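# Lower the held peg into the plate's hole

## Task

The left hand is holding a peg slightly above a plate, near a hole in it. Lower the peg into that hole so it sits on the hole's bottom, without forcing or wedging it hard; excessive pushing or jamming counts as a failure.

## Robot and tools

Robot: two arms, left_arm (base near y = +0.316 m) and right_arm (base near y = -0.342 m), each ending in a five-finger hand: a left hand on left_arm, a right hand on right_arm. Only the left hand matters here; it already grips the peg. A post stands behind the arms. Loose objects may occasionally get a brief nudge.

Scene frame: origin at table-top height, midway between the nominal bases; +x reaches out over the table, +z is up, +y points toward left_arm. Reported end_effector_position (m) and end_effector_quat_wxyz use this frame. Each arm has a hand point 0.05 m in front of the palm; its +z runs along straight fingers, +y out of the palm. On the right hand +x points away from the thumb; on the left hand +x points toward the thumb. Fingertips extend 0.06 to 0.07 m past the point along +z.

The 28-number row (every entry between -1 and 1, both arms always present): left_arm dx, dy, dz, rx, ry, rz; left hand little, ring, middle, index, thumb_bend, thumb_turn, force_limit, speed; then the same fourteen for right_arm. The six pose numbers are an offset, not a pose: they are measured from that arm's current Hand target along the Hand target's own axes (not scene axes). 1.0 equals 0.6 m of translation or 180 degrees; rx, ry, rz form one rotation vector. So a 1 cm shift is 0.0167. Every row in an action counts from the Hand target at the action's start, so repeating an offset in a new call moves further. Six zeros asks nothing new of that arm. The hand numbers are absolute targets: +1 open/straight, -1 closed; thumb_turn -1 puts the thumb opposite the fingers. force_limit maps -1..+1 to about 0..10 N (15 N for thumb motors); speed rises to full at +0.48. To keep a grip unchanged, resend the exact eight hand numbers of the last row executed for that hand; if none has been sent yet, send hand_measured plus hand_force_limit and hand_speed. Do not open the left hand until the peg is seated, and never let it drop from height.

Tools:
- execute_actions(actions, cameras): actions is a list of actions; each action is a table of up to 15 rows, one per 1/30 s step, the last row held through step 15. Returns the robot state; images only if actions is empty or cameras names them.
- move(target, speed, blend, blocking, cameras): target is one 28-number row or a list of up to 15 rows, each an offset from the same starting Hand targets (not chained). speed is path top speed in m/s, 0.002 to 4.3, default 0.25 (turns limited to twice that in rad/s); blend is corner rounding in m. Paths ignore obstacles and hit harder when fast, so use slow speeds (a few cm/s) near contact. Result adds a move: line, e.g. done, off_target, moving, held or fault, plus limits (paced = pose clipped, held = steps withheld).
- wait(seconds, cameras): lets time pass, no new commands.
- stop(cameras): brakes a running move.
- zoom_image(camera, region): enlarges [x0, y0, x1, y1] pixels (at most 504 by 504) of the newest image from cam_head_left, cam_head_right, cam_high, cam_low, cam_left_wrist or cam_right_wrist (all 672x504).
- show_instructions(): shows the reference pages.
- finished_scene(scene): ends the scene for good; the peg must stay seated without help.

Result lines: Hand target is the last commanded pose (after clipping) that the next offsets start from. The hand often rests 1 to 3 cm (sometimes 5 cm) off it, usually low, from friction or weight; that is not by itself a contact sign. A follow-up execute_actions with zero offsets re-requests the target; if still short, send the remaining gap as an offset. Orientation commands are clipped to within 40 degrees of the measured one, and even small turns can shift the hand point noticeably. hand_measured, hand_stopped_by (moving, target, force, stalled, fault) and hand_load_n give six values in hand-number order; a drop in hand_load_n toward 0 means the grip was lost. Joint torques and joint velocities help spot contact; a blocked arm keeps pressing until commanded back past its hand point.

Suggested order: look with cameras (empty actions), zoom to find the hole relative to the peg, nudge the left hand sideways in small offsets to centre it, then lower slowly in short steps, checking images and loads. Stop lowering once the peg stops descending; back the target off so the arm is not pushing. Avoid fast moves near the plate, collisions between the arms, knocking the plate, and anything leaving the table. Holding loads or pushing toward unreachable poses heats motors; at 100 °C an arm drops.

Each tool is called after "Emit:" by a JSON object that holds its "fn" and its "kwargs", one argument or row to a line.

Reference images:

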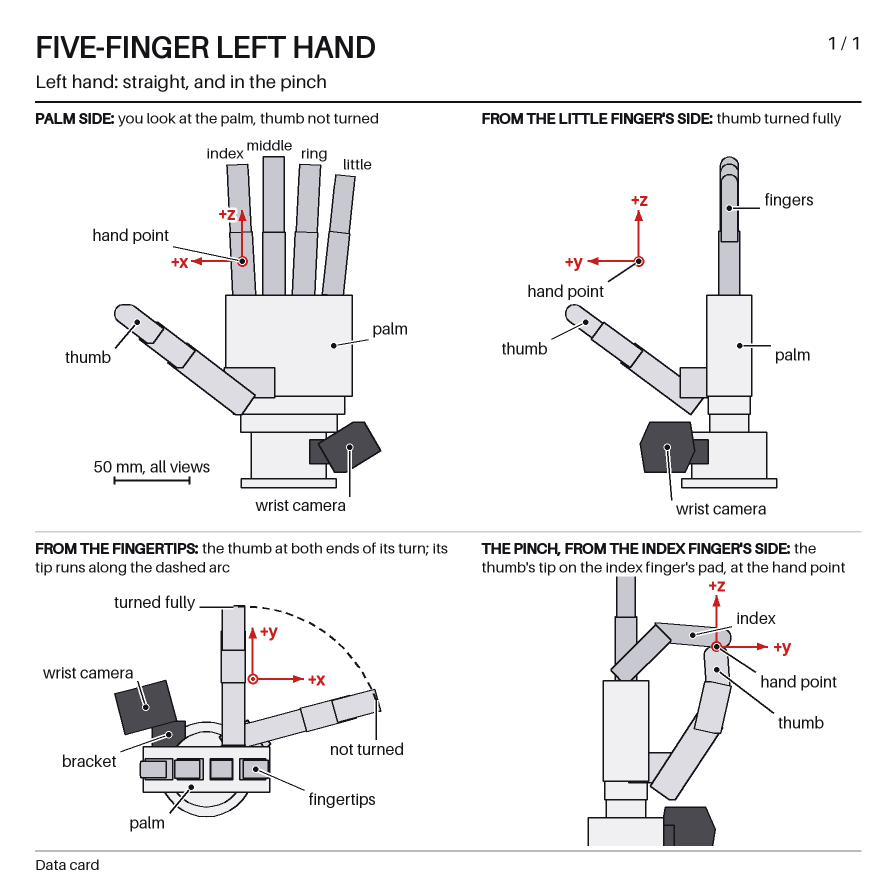

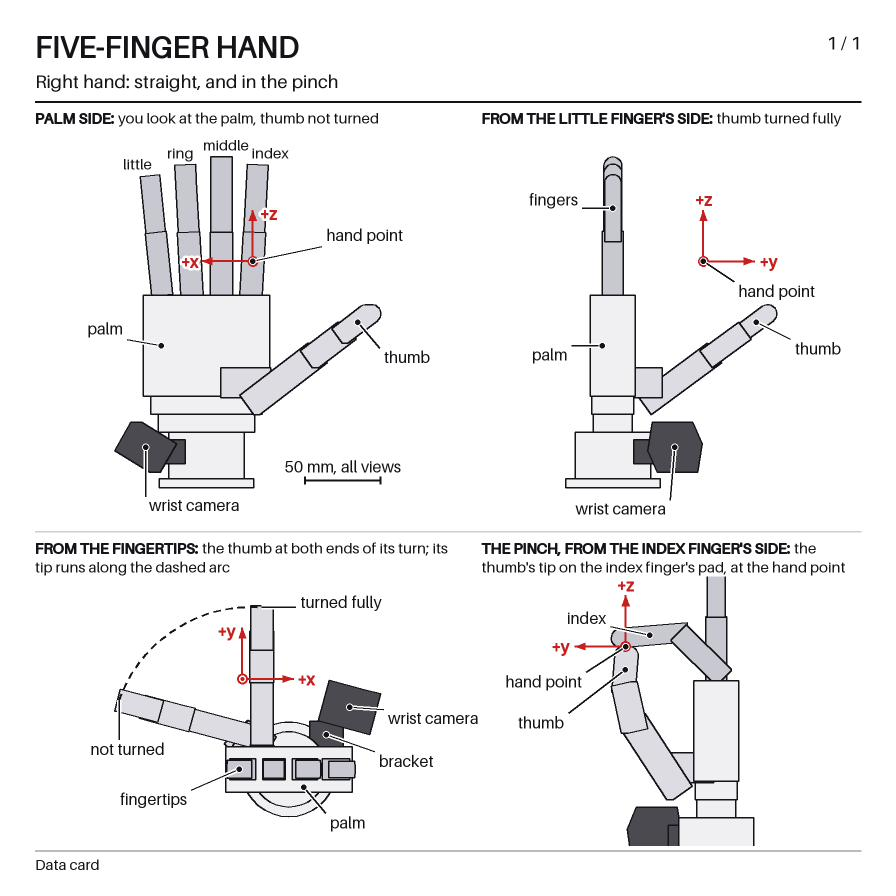

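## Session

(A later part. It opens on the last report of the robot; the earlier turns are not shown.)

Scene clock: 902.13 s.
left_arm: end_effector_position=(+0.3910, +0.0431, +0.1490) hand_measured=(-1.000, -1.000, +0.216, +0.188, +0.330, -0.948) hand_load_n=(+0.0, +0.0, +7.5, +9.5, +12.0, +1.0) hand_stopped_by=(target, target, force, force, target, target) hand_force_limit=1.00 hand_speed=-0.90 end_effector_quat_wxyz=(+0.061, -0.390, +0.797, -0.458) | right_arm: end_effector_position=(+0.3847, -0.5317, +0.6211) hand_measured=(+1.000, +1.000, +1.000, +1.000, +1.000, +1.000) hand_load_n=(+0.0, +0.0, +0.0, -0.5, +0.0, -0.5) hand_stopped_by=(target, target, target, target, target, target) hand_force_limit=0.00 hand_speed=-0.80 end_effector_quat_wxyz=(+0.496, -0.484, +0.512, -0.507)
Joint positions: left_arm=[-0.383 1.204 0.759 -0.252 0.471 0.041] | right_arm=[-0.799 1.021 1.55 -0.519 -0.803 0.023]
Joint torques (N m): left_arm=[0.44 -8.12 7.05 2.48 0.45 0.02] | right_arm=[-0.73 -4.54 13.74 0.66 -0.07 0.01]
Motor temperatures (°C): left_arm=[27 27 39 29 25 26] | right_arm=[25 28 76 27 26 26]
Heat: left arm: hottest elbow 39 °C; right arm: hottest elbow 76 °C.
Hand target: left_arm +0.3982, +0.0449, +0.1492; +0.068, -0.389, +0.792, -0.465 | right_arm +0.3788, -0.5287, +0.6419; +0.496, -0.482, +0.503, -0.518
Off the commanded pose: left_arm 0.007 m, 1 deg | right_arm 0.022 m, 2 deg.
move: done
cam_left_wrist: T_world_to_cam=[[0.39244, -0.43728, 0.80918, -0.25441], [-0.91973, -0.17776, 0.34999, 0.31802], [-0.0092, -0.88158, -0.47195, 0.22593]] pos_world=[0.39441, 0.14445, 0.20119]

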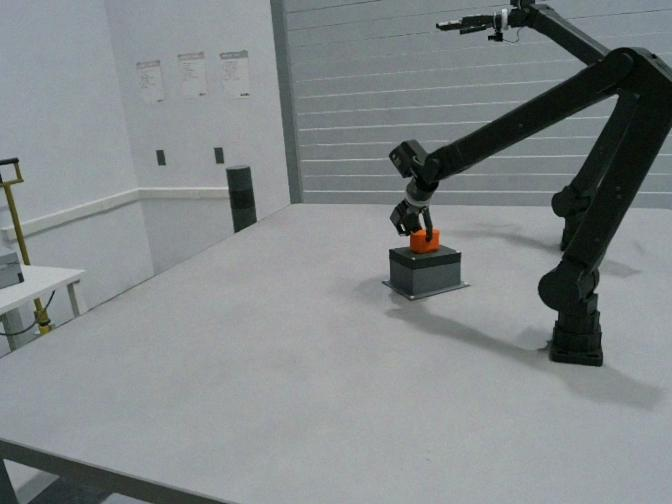

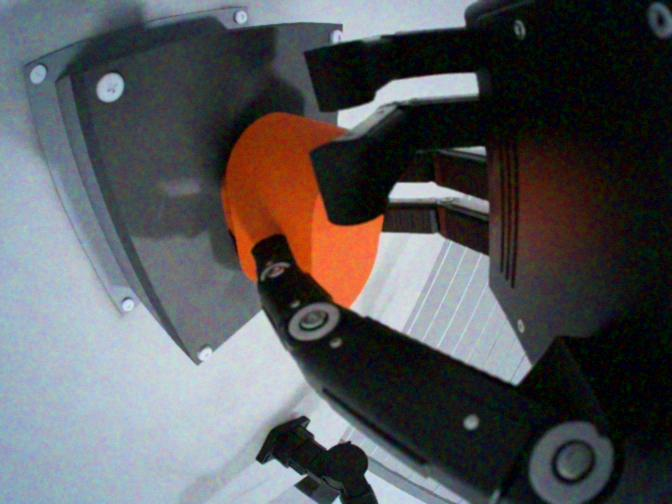

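Emit:
{"fn": "move", "kwargs": {
  "target": [-0.0013,0.0039,0.0028,0,0,0,-1.0,-1.0,0.216,0.188,0.324,-0.948,1.0,-0.9,0,0,0,0,0,0,1,1,1,1,1,1,0.0,-0.8],
  "speed": 0.015,
  "cameras": ["all"]
}}

Emit:
{"fn": "zoom_image", "kwargs": {
  "camera": "cam_low",
  "region": [405, 218, 441, 260]
}}

Emit:
{"fn": "zoom_image", "kwargs": {
  "camera": "cam_high",
  "region": [330, 125, 366, 165]
}}

Emit:
{"fn": "zoom_image", "kwargs": {
  "camera": "cam_head_left",
  "region": [330, 193, 366, 235]
}}

Scene clock: 913.23 s.
left_arm: end_effector_position=(+0.3911, +0.0428, +0.1484) hand_measured=(-1.000, -1.000, +0.216, +0.188, +0.330, -0.948) hand_load_n=(+0.0, +0.0, +7.0, +10.0, +12.0, +1.5) hand_stopped_by=(target, target, force, force, target, target) hand_force_limit=1.00 hand_speed=-0.90 end_effector_quat_wxyz=(+0.062, -0.388, +0.796, -0.460) | right_arm: end_effector_position=(+0.3847, -0.5317, +0.6211) hand_measured=(+1.000, +1.000, +1.000, +1.000, +1.000, +1.000) hand_load_n=(+0.0, +0.0, +0.0, +0.0, +0.0, -0.5) hand_stopped_by=(target, target, target, target, target, target) hand_force_limit=0.00 hand_speed=-0.80 end_effector_quat_wxyz=(+0.496, -0.484, +0.512, -0.507)
Joint positions: left_arm=[-0.383 1.204 0.755 -0.243 0.472 0.041] | right_arm=[-0.799 1.021 1.55 -0.519 -0.803 0.023]
Joint torques (N m): left_arm=[0.38 -8.06 7.05 2.51 0.38 0.01] | right_arm=[-0.79 -4.54 13.75 0.65 -0.08 0.01]
Motor temperatures (°C): left_arm=[27 27 38 30 25 26] | right_arm=[25 28 76 27 26 26]
Heat: left arm: hottest elbow 38 °C; right arm: hottest elbow 76 °C.
Hand target: left_arm +0.3982, +0.0449, +0.1461; +0.068, -0.389, +0.792, -0.465 | right_arm +0.3788, -0.5287, +0.6419; +0.496, -0.482, +0.503, -0.518
Off the commanded pose: left_arm 0.008 m, 1 deg | right_arm 0.022 m, 2 deg.
move: done
cam_left_wrist: T_world_to_cam=[[0.38858, -0.4355, 0.812, -0.25304], [-0.92138, -0.17607, 0.3465, 0.31942], [-0.00793, -0.8828, -0.46967, 0.22464]] pos_world=[0.39441, 0.14435, 0.2003]
cam_right_wrist: T_world_to_cam=[[0.03245, -0.21579, -0.9759, 0.48074], [-0.44238, 0.87246, -0.20762, 0.77037], [0.89624, 0.43846, -0.06715, 0.04813]] pos_world=[0.28207, -0.58949, 0.63233]

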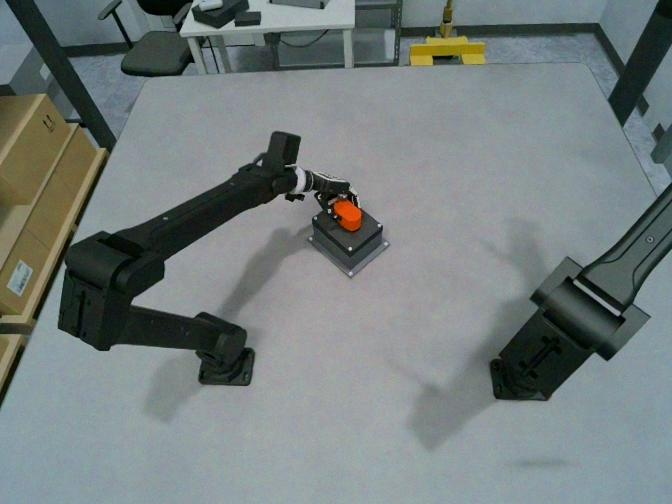

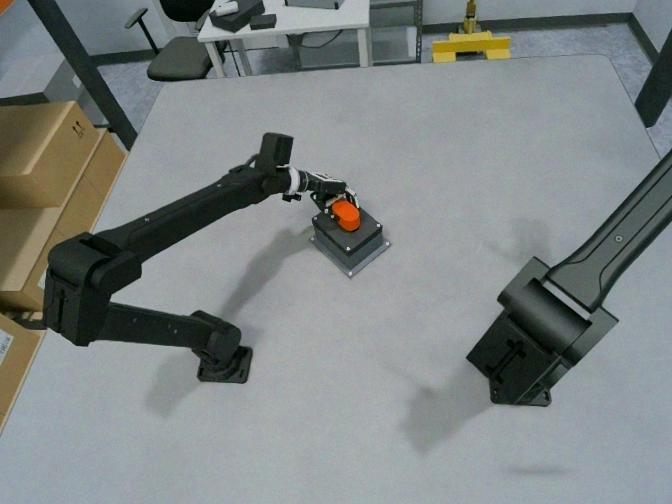

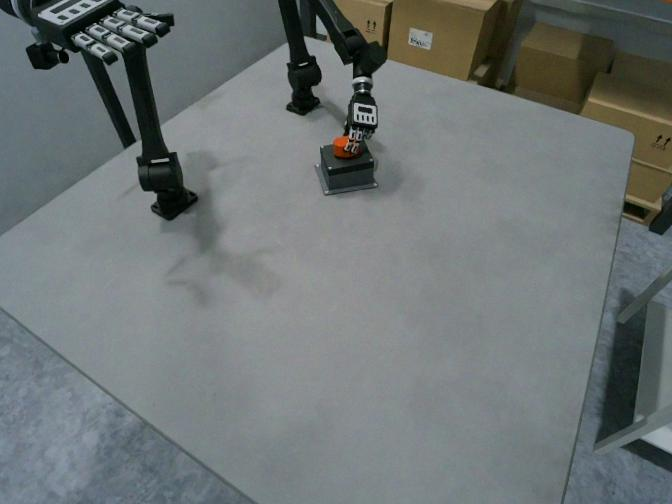

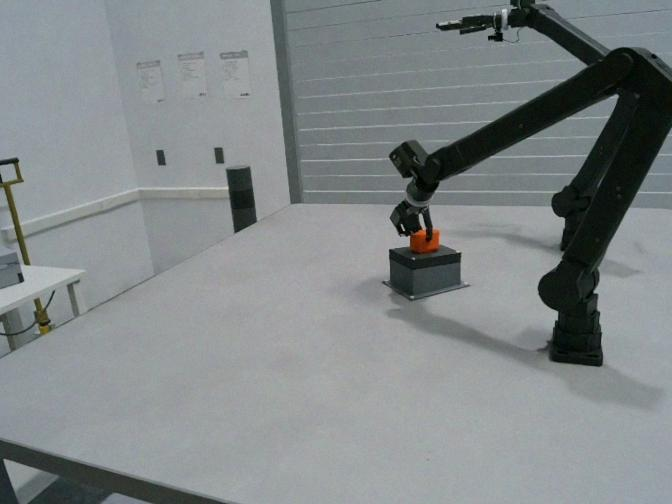

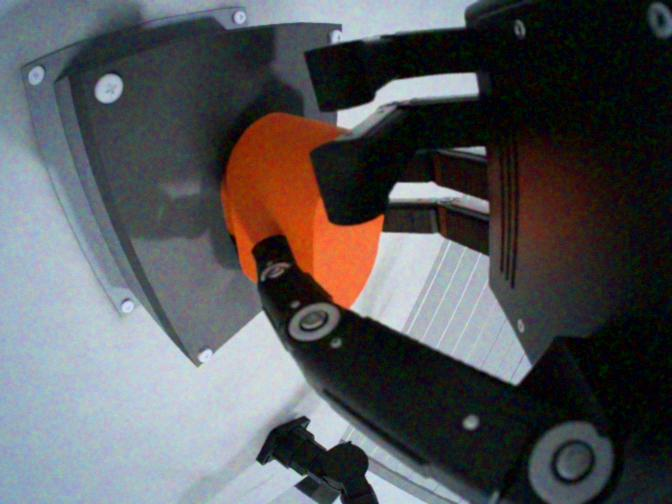

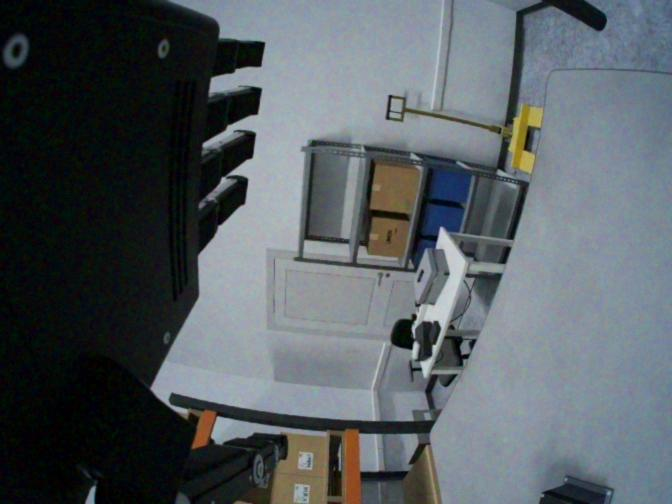

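Scaled by 12.000 from the camera's image (finer frame: 960x720).

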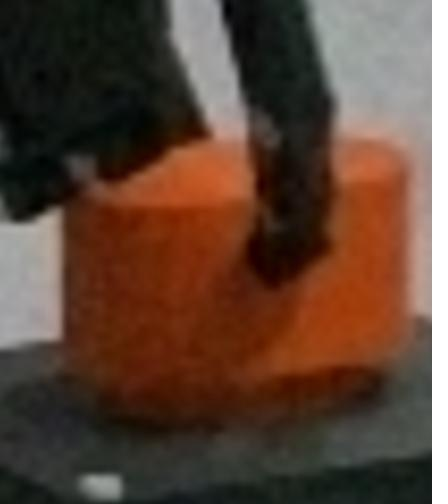

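Scaled by 12.600 from the camera's image (finer frame: 960x720).

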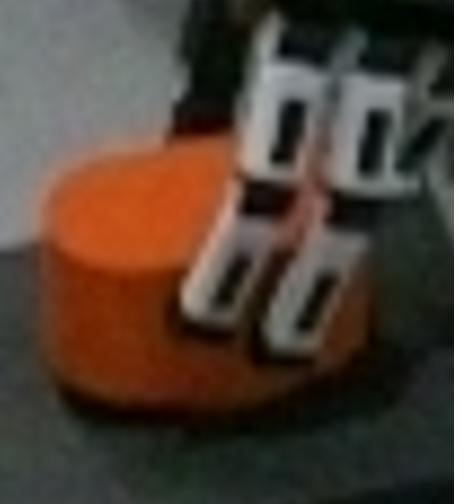

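Scaled by 12.000 from the camera's image (finer frame: 960x720).

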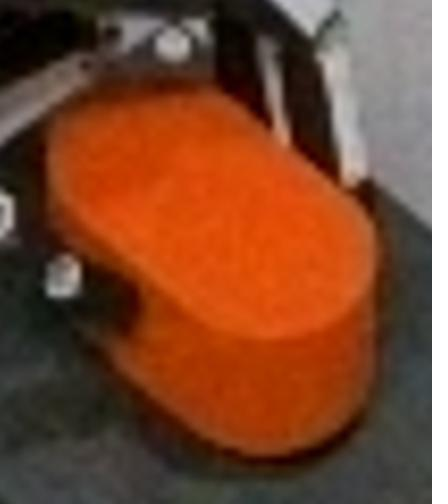

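Emit:
{"fn": "move", "kwargs": {
  "target": [0.0021,-0.0066,-0.0046,0,0,0,-1.0,-1.0,0.216,0.188,0.324,-0.948,1.0,-0.9,0,0,0,0,0,0,1,1,1,1,1,1,0.0,-0.8],
  "speed": 0.02,
  "cameras": []
}}

Emit:
{"fn": "move", "kwargs": {
  "target": [0,0,0,0,0,0,-1.0,-1.0,0.45,0.42,0.6,-0.948,1.0,-0.7,0,0,0,0,0,0,1,1,1,1,1,1,0.0,-0.8],
  "cameras": ["cam_low", "cam_left_wrist", "cam_high", "cam_head_left"]
}}

Emit:
{"fn": "zoom_image", "kwargs": {
  "camera": "cam_low",
  "region": [405, 218, 441, 260]
}}

Emit:
{"fn": "zoom_image", "kwargs": {
  "camera": "cam_head_left",
  "region": [330, 193, 366, 235]
}}

Scene clock: 928.77 s.
left_arm: end_effector_position=(+0.3910, +0.0428, +0.1484) hand_measured=(-1.000, -1.000, +0.216, +0.188, +0.330, -0.948) hand_load_n=(+0.0, +0.0, +7.0, +10.0, +12.0, +1.5) hand_stopped_by=(target, target, force, force, target, target) hand_force_limit=1.00 hand_speed=-0.90 end_effector_quat_wxyz=(+0.062, -0.388, +0.796, -0.460) | right_arm: end_effector_position=(+0.3847, -0.5317, +0.6211) hand_measured=(+1.000, +1.000, +1.000, +1.000, +1.000, +1.000) hand_load_n=(+0.0, +0.0, +0.0, +0.0, +0.0, +0.0) hand_stopped_by=(target, target, target, target, target, target) hand_force_limit=0.00 hand_speed=-0.80 end_effector_quat_wxyz=(+0.496, -0.484, +0.512, -0.507)
Joint positions: left_arm=[-0.383 1.204 0.755 -0.243 0.472 0.041] | right_arm=[-0.799 1.021 1.55 -0.519 -0.803 0.023]
Joint torques (N m): left_arm=[0.67 -8.18 7.62 1.96 0.41 0.03] | right_arm=[-0.79 -4.54 13.74 0.66 -0.07 0.01]
Motor temperatures (°C): left_arm=[27 27 38 30 25 26] | right_arm=[25 28 76 27 26 26]
Heat: left arm: hottest elbow 38 °C; right arm: hottest elbow 76 °C.
Hand target: left_arm +0.3981, +0.0449, +0.1511; +0.068, -0.389, +0.792, -0.465 | right_arm +0.3788, -0.5287, +0.6419; +0.496, -0.482, +0.503, -0.518
Off the commanded pose: left_arm 0.008 m, 1 deg | right_arm 0.022 m, 2 deg.
move: done

Scene clock: 929.67 s.
left_arm: end_effector_position=(+0.3908, +0.0426, +0.1485) hand_measured=(-1.000, -1.000, +0.450, +0.420, +0.600, -0.948) hand_load_n=(+0.0, +0.0, +0.0, +0.0, +0.0, +0.5) hand_stopped_by=(target, target, target, target, target, target) hand_force_limit=1.00 hand_speed=-0.70 end_effector_quat_wxyz=(+0.061, -0.388, +0.796, -0.460) | right_arm: end_effector_position=(+0.3847, -0.5317, +0.6211) hand_measured=(+1.000, +1.000, +1.000, +1.000, +1.000, +1.000) hand_load_n=(+0.0, +0.0, +0.0, +0.0, +0.0, -0.5) hand_stopped_by=(target, target, target, target, target, target) hand_force_limit=0.00 hand_speed=-0.80 end_effector_quat_wxyz=(+0.496, -0.484, +0.512, -0.507)
Joint positions: left_arm=[-0.383 1.204 0.755 -0.243 0.474 0.041] | right_arm=[-0.799 1.021 1.55 -0.519 -0.803 0.023]
Joint torques (N m): left_arm=[0.56 -9 7.54 1.99 0.36 0.05] | right_arm=[-0.73 -4.54 13.74 0.66 -0.07 0.01]
Motor temperatures (°C): left_arm=[27 27 38 30 25 26] | right_arm=[25 28 77 27 26 26]
Heat: left arm: hottest elbow 38 °C; right arm: hottest elbow 77 °C.
Hand target: left_arm +0.3982, +0.0449, +0.1511; +0.068, -0.389, +0.792, -0.465 | right_arm +0.3788, -0.5287, +0.6419; +0.496, -0.482, +0.503, -0.518
Off the commanded pose: left_arm 0.008 m, 1 deg | right_arm 0.022 m, 2 deg.
move: done
cam_left_wrist: T_world_to_cam=[[0.38835, -0.43515, 0.8123, -0.25306], [-0.92146, -0.17435, 0.34714, 0.31896], [-0.00943, -0.88332, -0.46868, 0.22501]] pos_world=[0.39431, 0.14425, 0.2003]
Images, in order (width x height): cam_head_left 672x504, cam_high 672x504, cam_low 672x504, cam_left_wrist 672x504.

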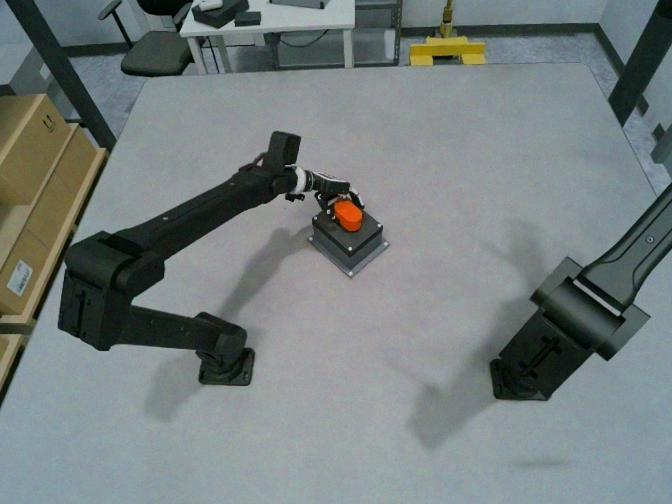

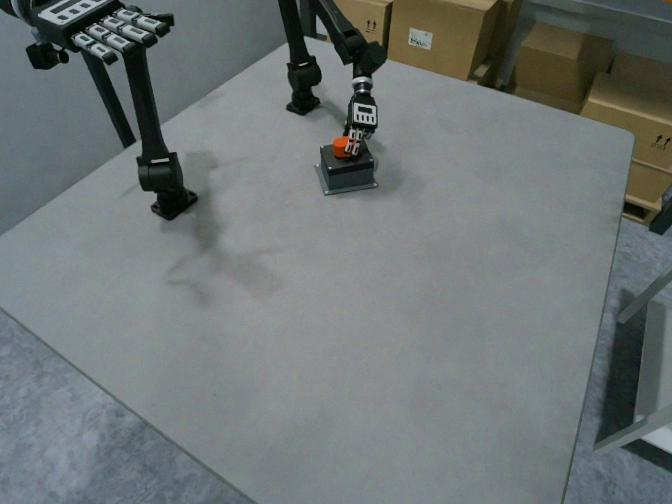

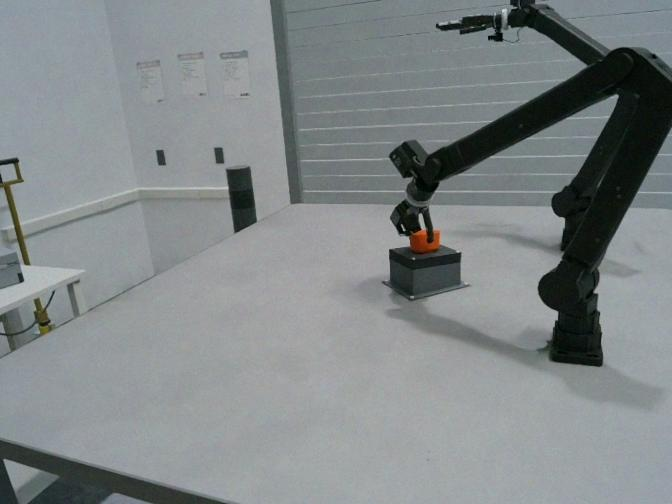

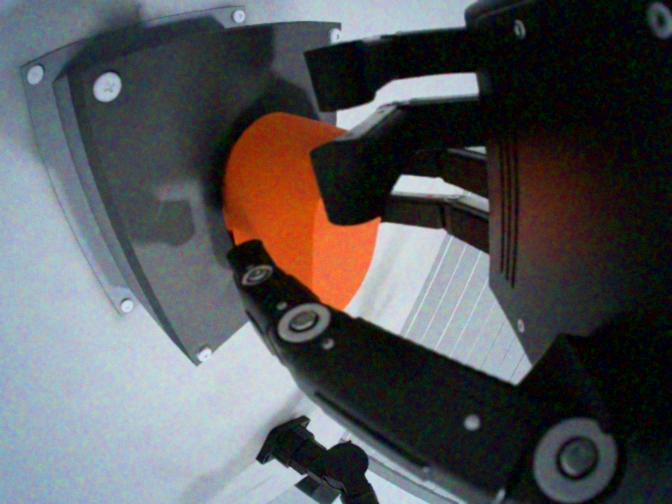

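Scaled by 12.000 from the camera's image (finer frame: 960x720).

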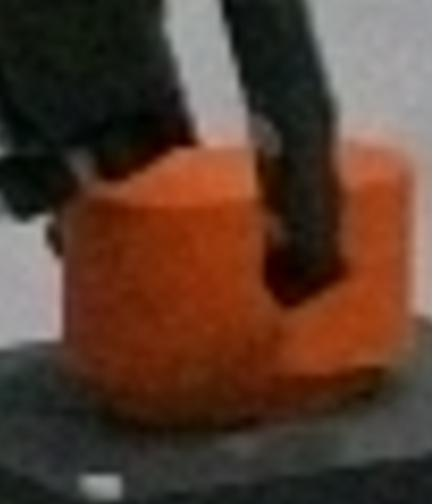

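Scaled by 12.000 from the camera's image (finer frame: 960x720).

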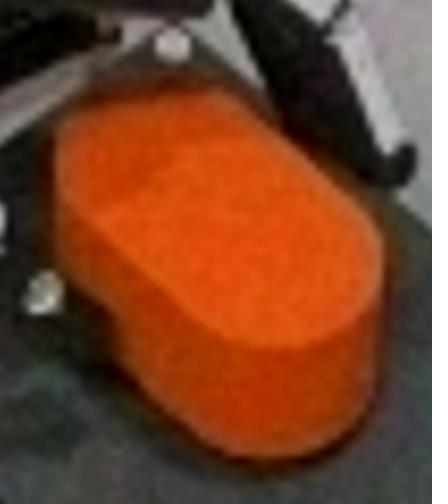

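Emit:
{"fn": "move", "kwargs": {
  "target": [0,0,0,0,0,0,-1.0,-1.0,0.7,0.7,0.8,-0.948,1.0,-0.5,0,0,0,0,0,0,1,1,1,1,1,1,0.0,-0.8],
  "cameras": ["cam_low", "cam_left_wrist", "cam_high", "cam_head_left"]
}}

Emit:
{"fn": "zoom_image", "kwargs": {
  "camera": "cam_low",
  "region": [385, 190, 461, 270]
}}

Emit:
{"fn": "zoom_image", "kwargs": {
  "camera": "cam_head_left",
  "region": [310, 170, 390, 255]
}}

Emit:
{"fn": "zoom_image", "kwargs": {
  "camera": "cam_high",
  "region": [315, 95, 385, 175]
}}

Scene clock: 936.73 s.
left_arm: end_effector_position=(+0.3908, +0.0426, +0.1485) hand_measured=(-1.000, -1.000, +0.700, +0.700, +0.800, -0.948) hand_load_n=(+0.0, +0.0, +0.0, +0.0, +0.0, +0.0) hand_stopped_by=(target, target, target, target, target, target) hand_force_limit=1.00 hand_speed=-0.50 end_effector_quat_wxyz=(+0.061, -0.388, +0.796, -0.460) | right_arm: end_effector_position=(+0.3847, -0.5317, +0.6211) hand_measured=(+1.000, +1.000, +1.000, +1.000, +1.000, +1.000) hand_load_n=(+0.0, +0.0, +0.0, +0.0, +0.0, -0.5) hand_stopped_by=(target, target, target, target, target, target) hand_force_limit=0.00 hand_speed=-0.80 end_effector_quat_wxyz=(+0.496, -0.484, +0.512, -0.507)
Joint positions: left_arm=[-0.383 1.204 0.755 -0.243 0.474 0.041] | right_arm=[-0.799 1.021 1.55 -0.519 -0.803 0.023]
Joint torques (N m): left_arm=[0.21 -8.59 7.76 1.96 0.29 0.01] | right_arm=[-0.73 -4.54 13.74 0.66 -0.07 0.01]
Motor temperatures (°C): left_arm=[27 27 38 30 25 26] | right_arm=[25 28 77 27 26 26]
Heat: left arm: hottest elbow 38 °C; right arm: hottest elbow 77 °C.
Hand target: left_arm +0.3982, +0.0449, +0.1511; +0.068, -0.389, +0.792, -0.465 | right_arm +0.3788, -0.5287, +0.6419; +0.496, -0.482, +0.503, -0.518
Off the commanded pose: left_arm 0.008 m, 1 deg | right_arm 0.022 m, 2 deg.
move: done
cam_left_wrist: T_world_to_cam=[[0.38835, -0.43515, 0.8123, -0.25306], [-0.92146, -0.17435, 0.34714, 0.31896], [-0.00943, -0.88332, -0.46868, 0.22501]] pos_world=[0.39431, 0.14425, 0.2003]
Images, in order (width x height): cam_head_left 672x504, cam_high 672x504, cam_low 672x504, cam_left_wrist 672x504.

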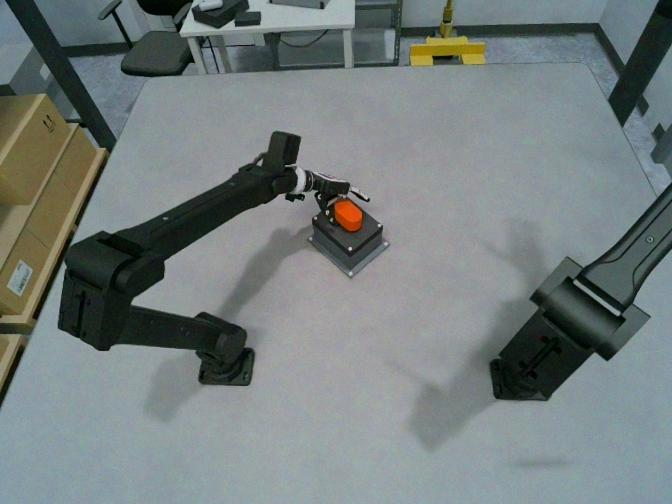

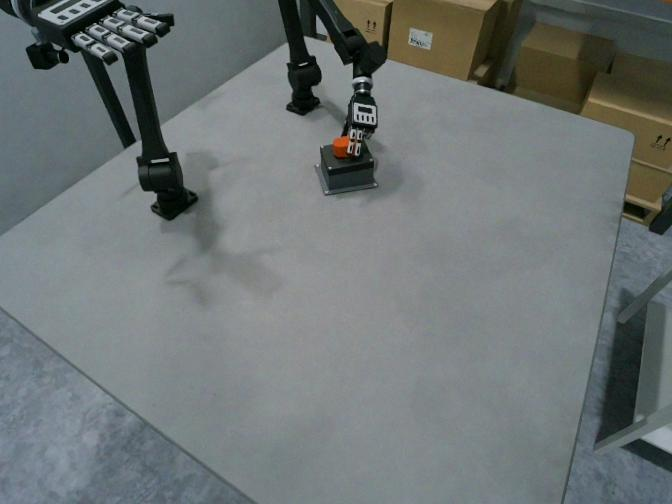

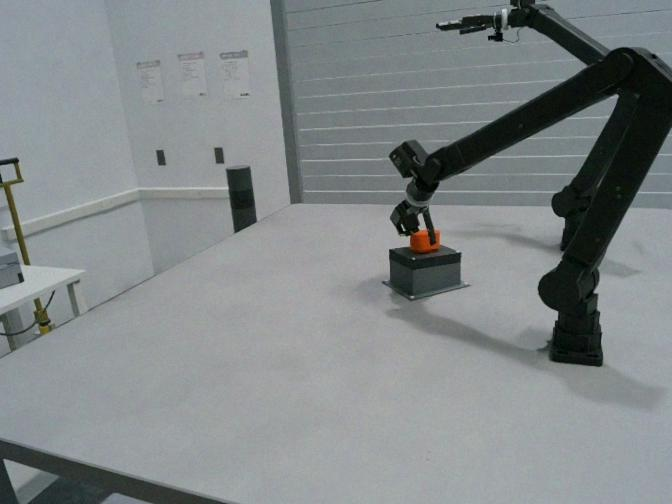

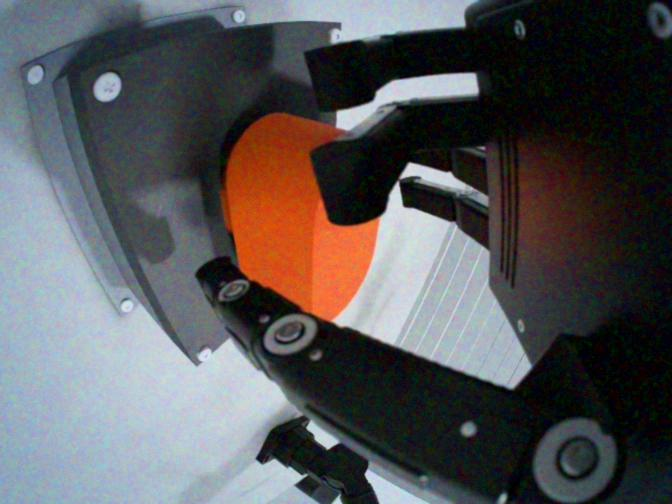

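Scaled by 6.300 from the camera's image (finer frame: 960x720).

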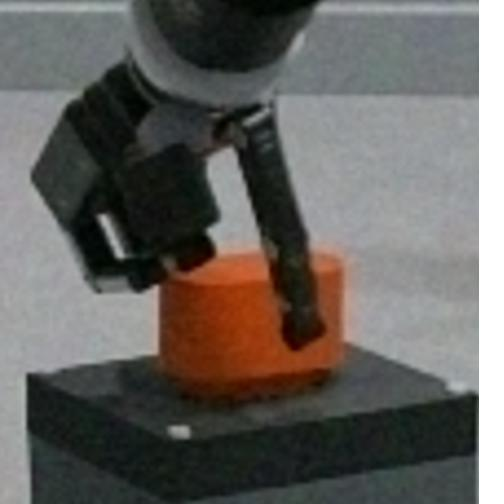

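Scaled by 5.929 from the camera's image (finer frame: 960x720).

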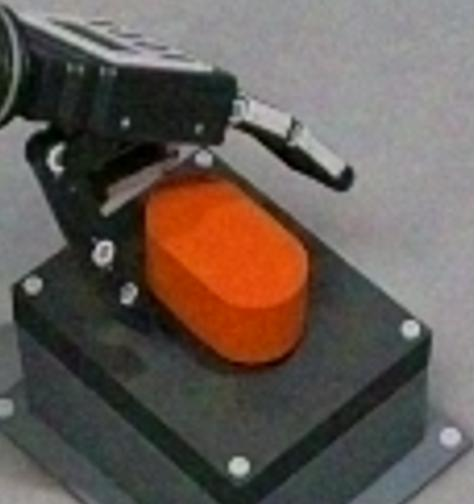

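Scaled by 6.300 from the camera's image (finer frame: 960x720).

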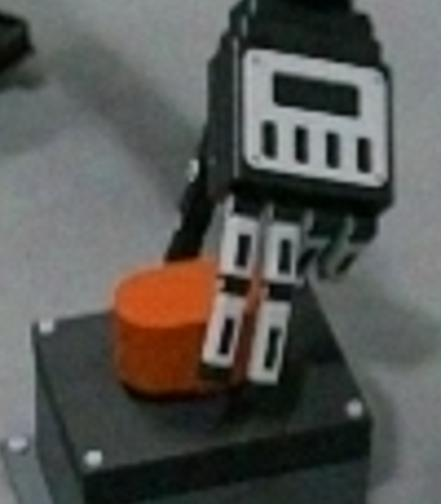

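Emit:
{"fn": "move", "kwargs": {
  "target": [0.0423,-0.1316,-0.0929,0,0,0,-1.0,-1.0,0.7,0.7,0.8,-0.948,1.0,-0.5,0,0,0,0,0,0,1,1,1,1,1,1,0.0,-0.8],
  "speed": 0.1,
  "cameras": ["cam_low", "cam_left_wrist", "cam_high", "cam_head_left"]
}}

Emit:
{"fn": "zoom_image", "kwargs": {
  "camera": "cam_low",
  "region": [400, 210, 460, 270]
}}

Emit:
{"fn": "zoom_image", "kwargs": {
  "camera": "cam_head_left",
  "region": [310, 170, 390, 255]
}}

Emit:
{"fn": "zoom_image", "kwargs": {
  "camera": "cam_high",
  "region": [315, 115, 385, 175]
}}

Emit:
{"fn": "zoom_image", "kwargs": {
  "camera": "cam_left_wrist",
  "region": [60, 20, 360, 320]
}}

Scene clock: 943.87 s.
left_arm: end_effector_position=(+0.3841, +0.0454, +0.2209) hand_measured=(-1.000, -1.000, +0.700, +0.700, +0.800, -0.948) hand_load_n=(+0.0, +0.0, +0.0, +0.0, +0.0, +0.0) hand_stopped_by=(target, target, target, target, target, target) hand_force_limit=1.00 hand_speed=-0.50 end_effector_quat_wxyz=(+0.050, -0.396, +0.801, -0.447) | right_arm: end_effector_position=(+0.3847, -0.5317, +0.6211) hand_measured=(+1.000, +1.000, +1.000, +1.000, +1.000, +1.000) hand_load_n=(+0.0, +0.0, +0.0, +0.0, +0.0, -0.5) hand_stopped_by=(target, target, target, target, target, target) hand_force_limit=0.00 hand_speed=-0.80 end_effector_quat_wxyz=(+0.496, -0.484, +0.512, -0.507)
Joint positions: left_arm=[-0.383 1.128 0.913 -0.517 0.474 0.041] | right_arm=[-0.799 1.021 1.55 -0.519 -0.803 0.023]
Joint torques (N m): left_arm=[0.32 -9.7 11.49 0.8 0.33 0.03] | right_arm=[-0.73 -4.54 13.74 0.66 -0.08 0.01]
Motor temperatures (°C): left_arm=[27 27 38 29 25 26] | right_arm=[25 28 77 27 26 26]
Heat: left arm: hottest elbow 38 °C; right arm: hottest elbow 77 °C.
Hand target: left_arm +0.3983, +0.0449, +0.2510; +0.068, -0.389, +0.792, -0.465 | right_arm +0.3788, -0.5287, +0.6419; +0.496, -0.482, +0.503, -0.518
Off the commanded pose: left_arm 0.033 m, 3 deg | right_arm 0.022 m, 2 deg.
move: off_target (left_arm)
cam_left_wrist: T_world_to_cam=[[0.41737, -0.44734, 0.791, -0.31397], [-0.90835, -0.17987, 0.37756, 0.27661], [-0.02662, -0.87609, -0.48142, 0.27046]] pos_world=[0.3895, 0.14625, 0.27412]
Images, in order (width x height): cam_head_left 672x504, cam_high 672x504, cam_low 672x504, cam_left_wrist 672x504.

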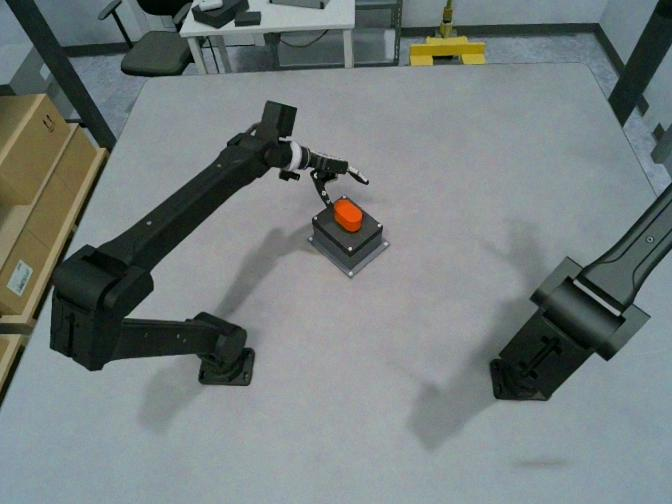

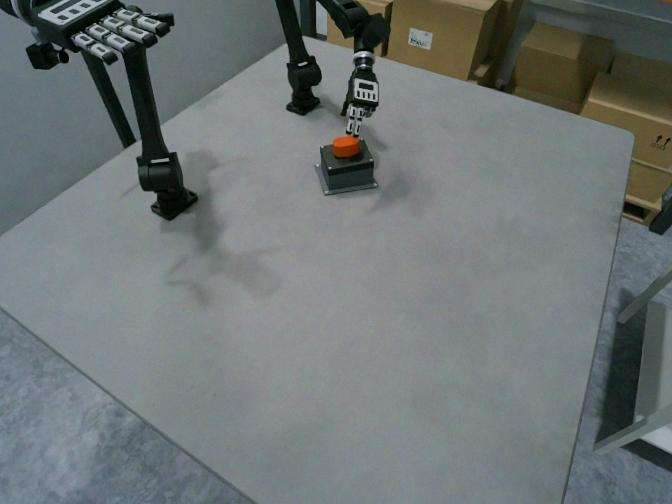

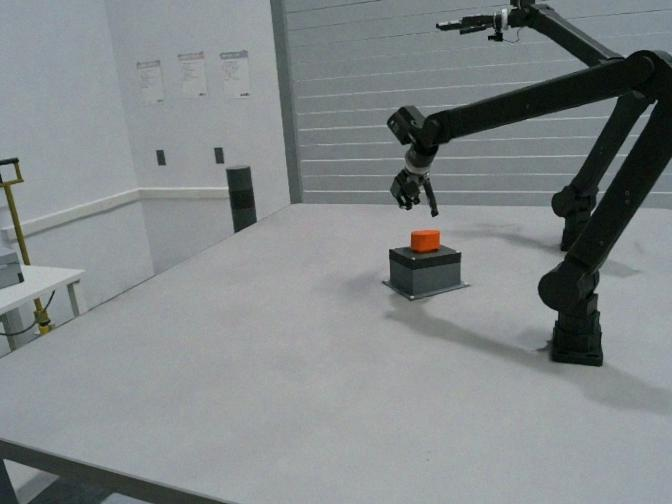

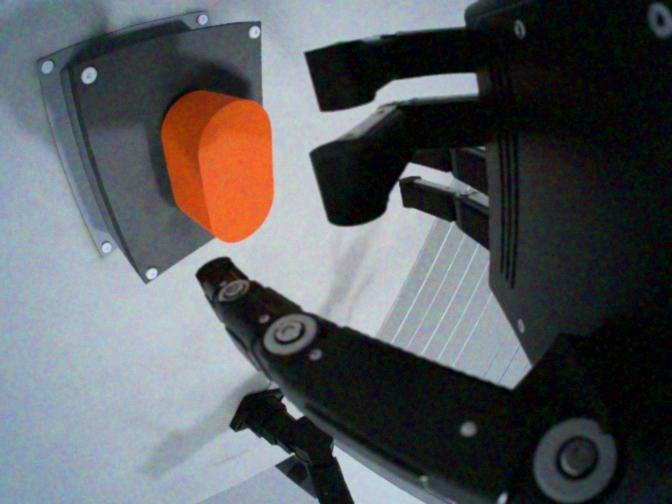

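Scaled by 8.400 from the camera's image (finer frame: 960x720).

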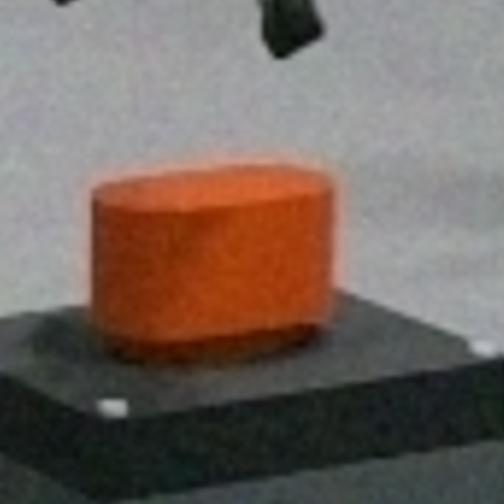

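Scaled by 5.929 from the camera's image (finer frame: 960x720).

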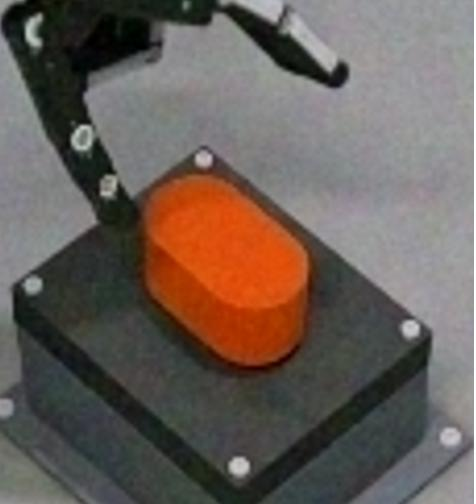

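Scaled by 7.200 from the camera's image (finer frame: 960x720).

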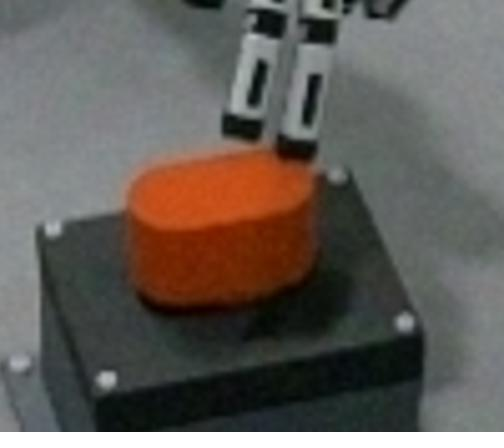

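Scaled by 1.680 from the camera's image (finer frame: 960x720).

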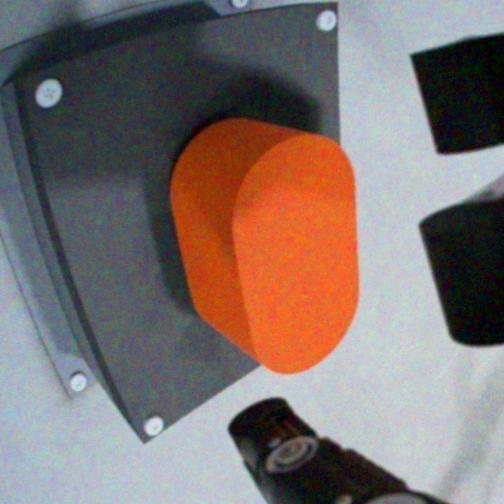

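Emit:
{"fn": "finished_scene", "kwargs": {

}}

The scene is finished: the task was done.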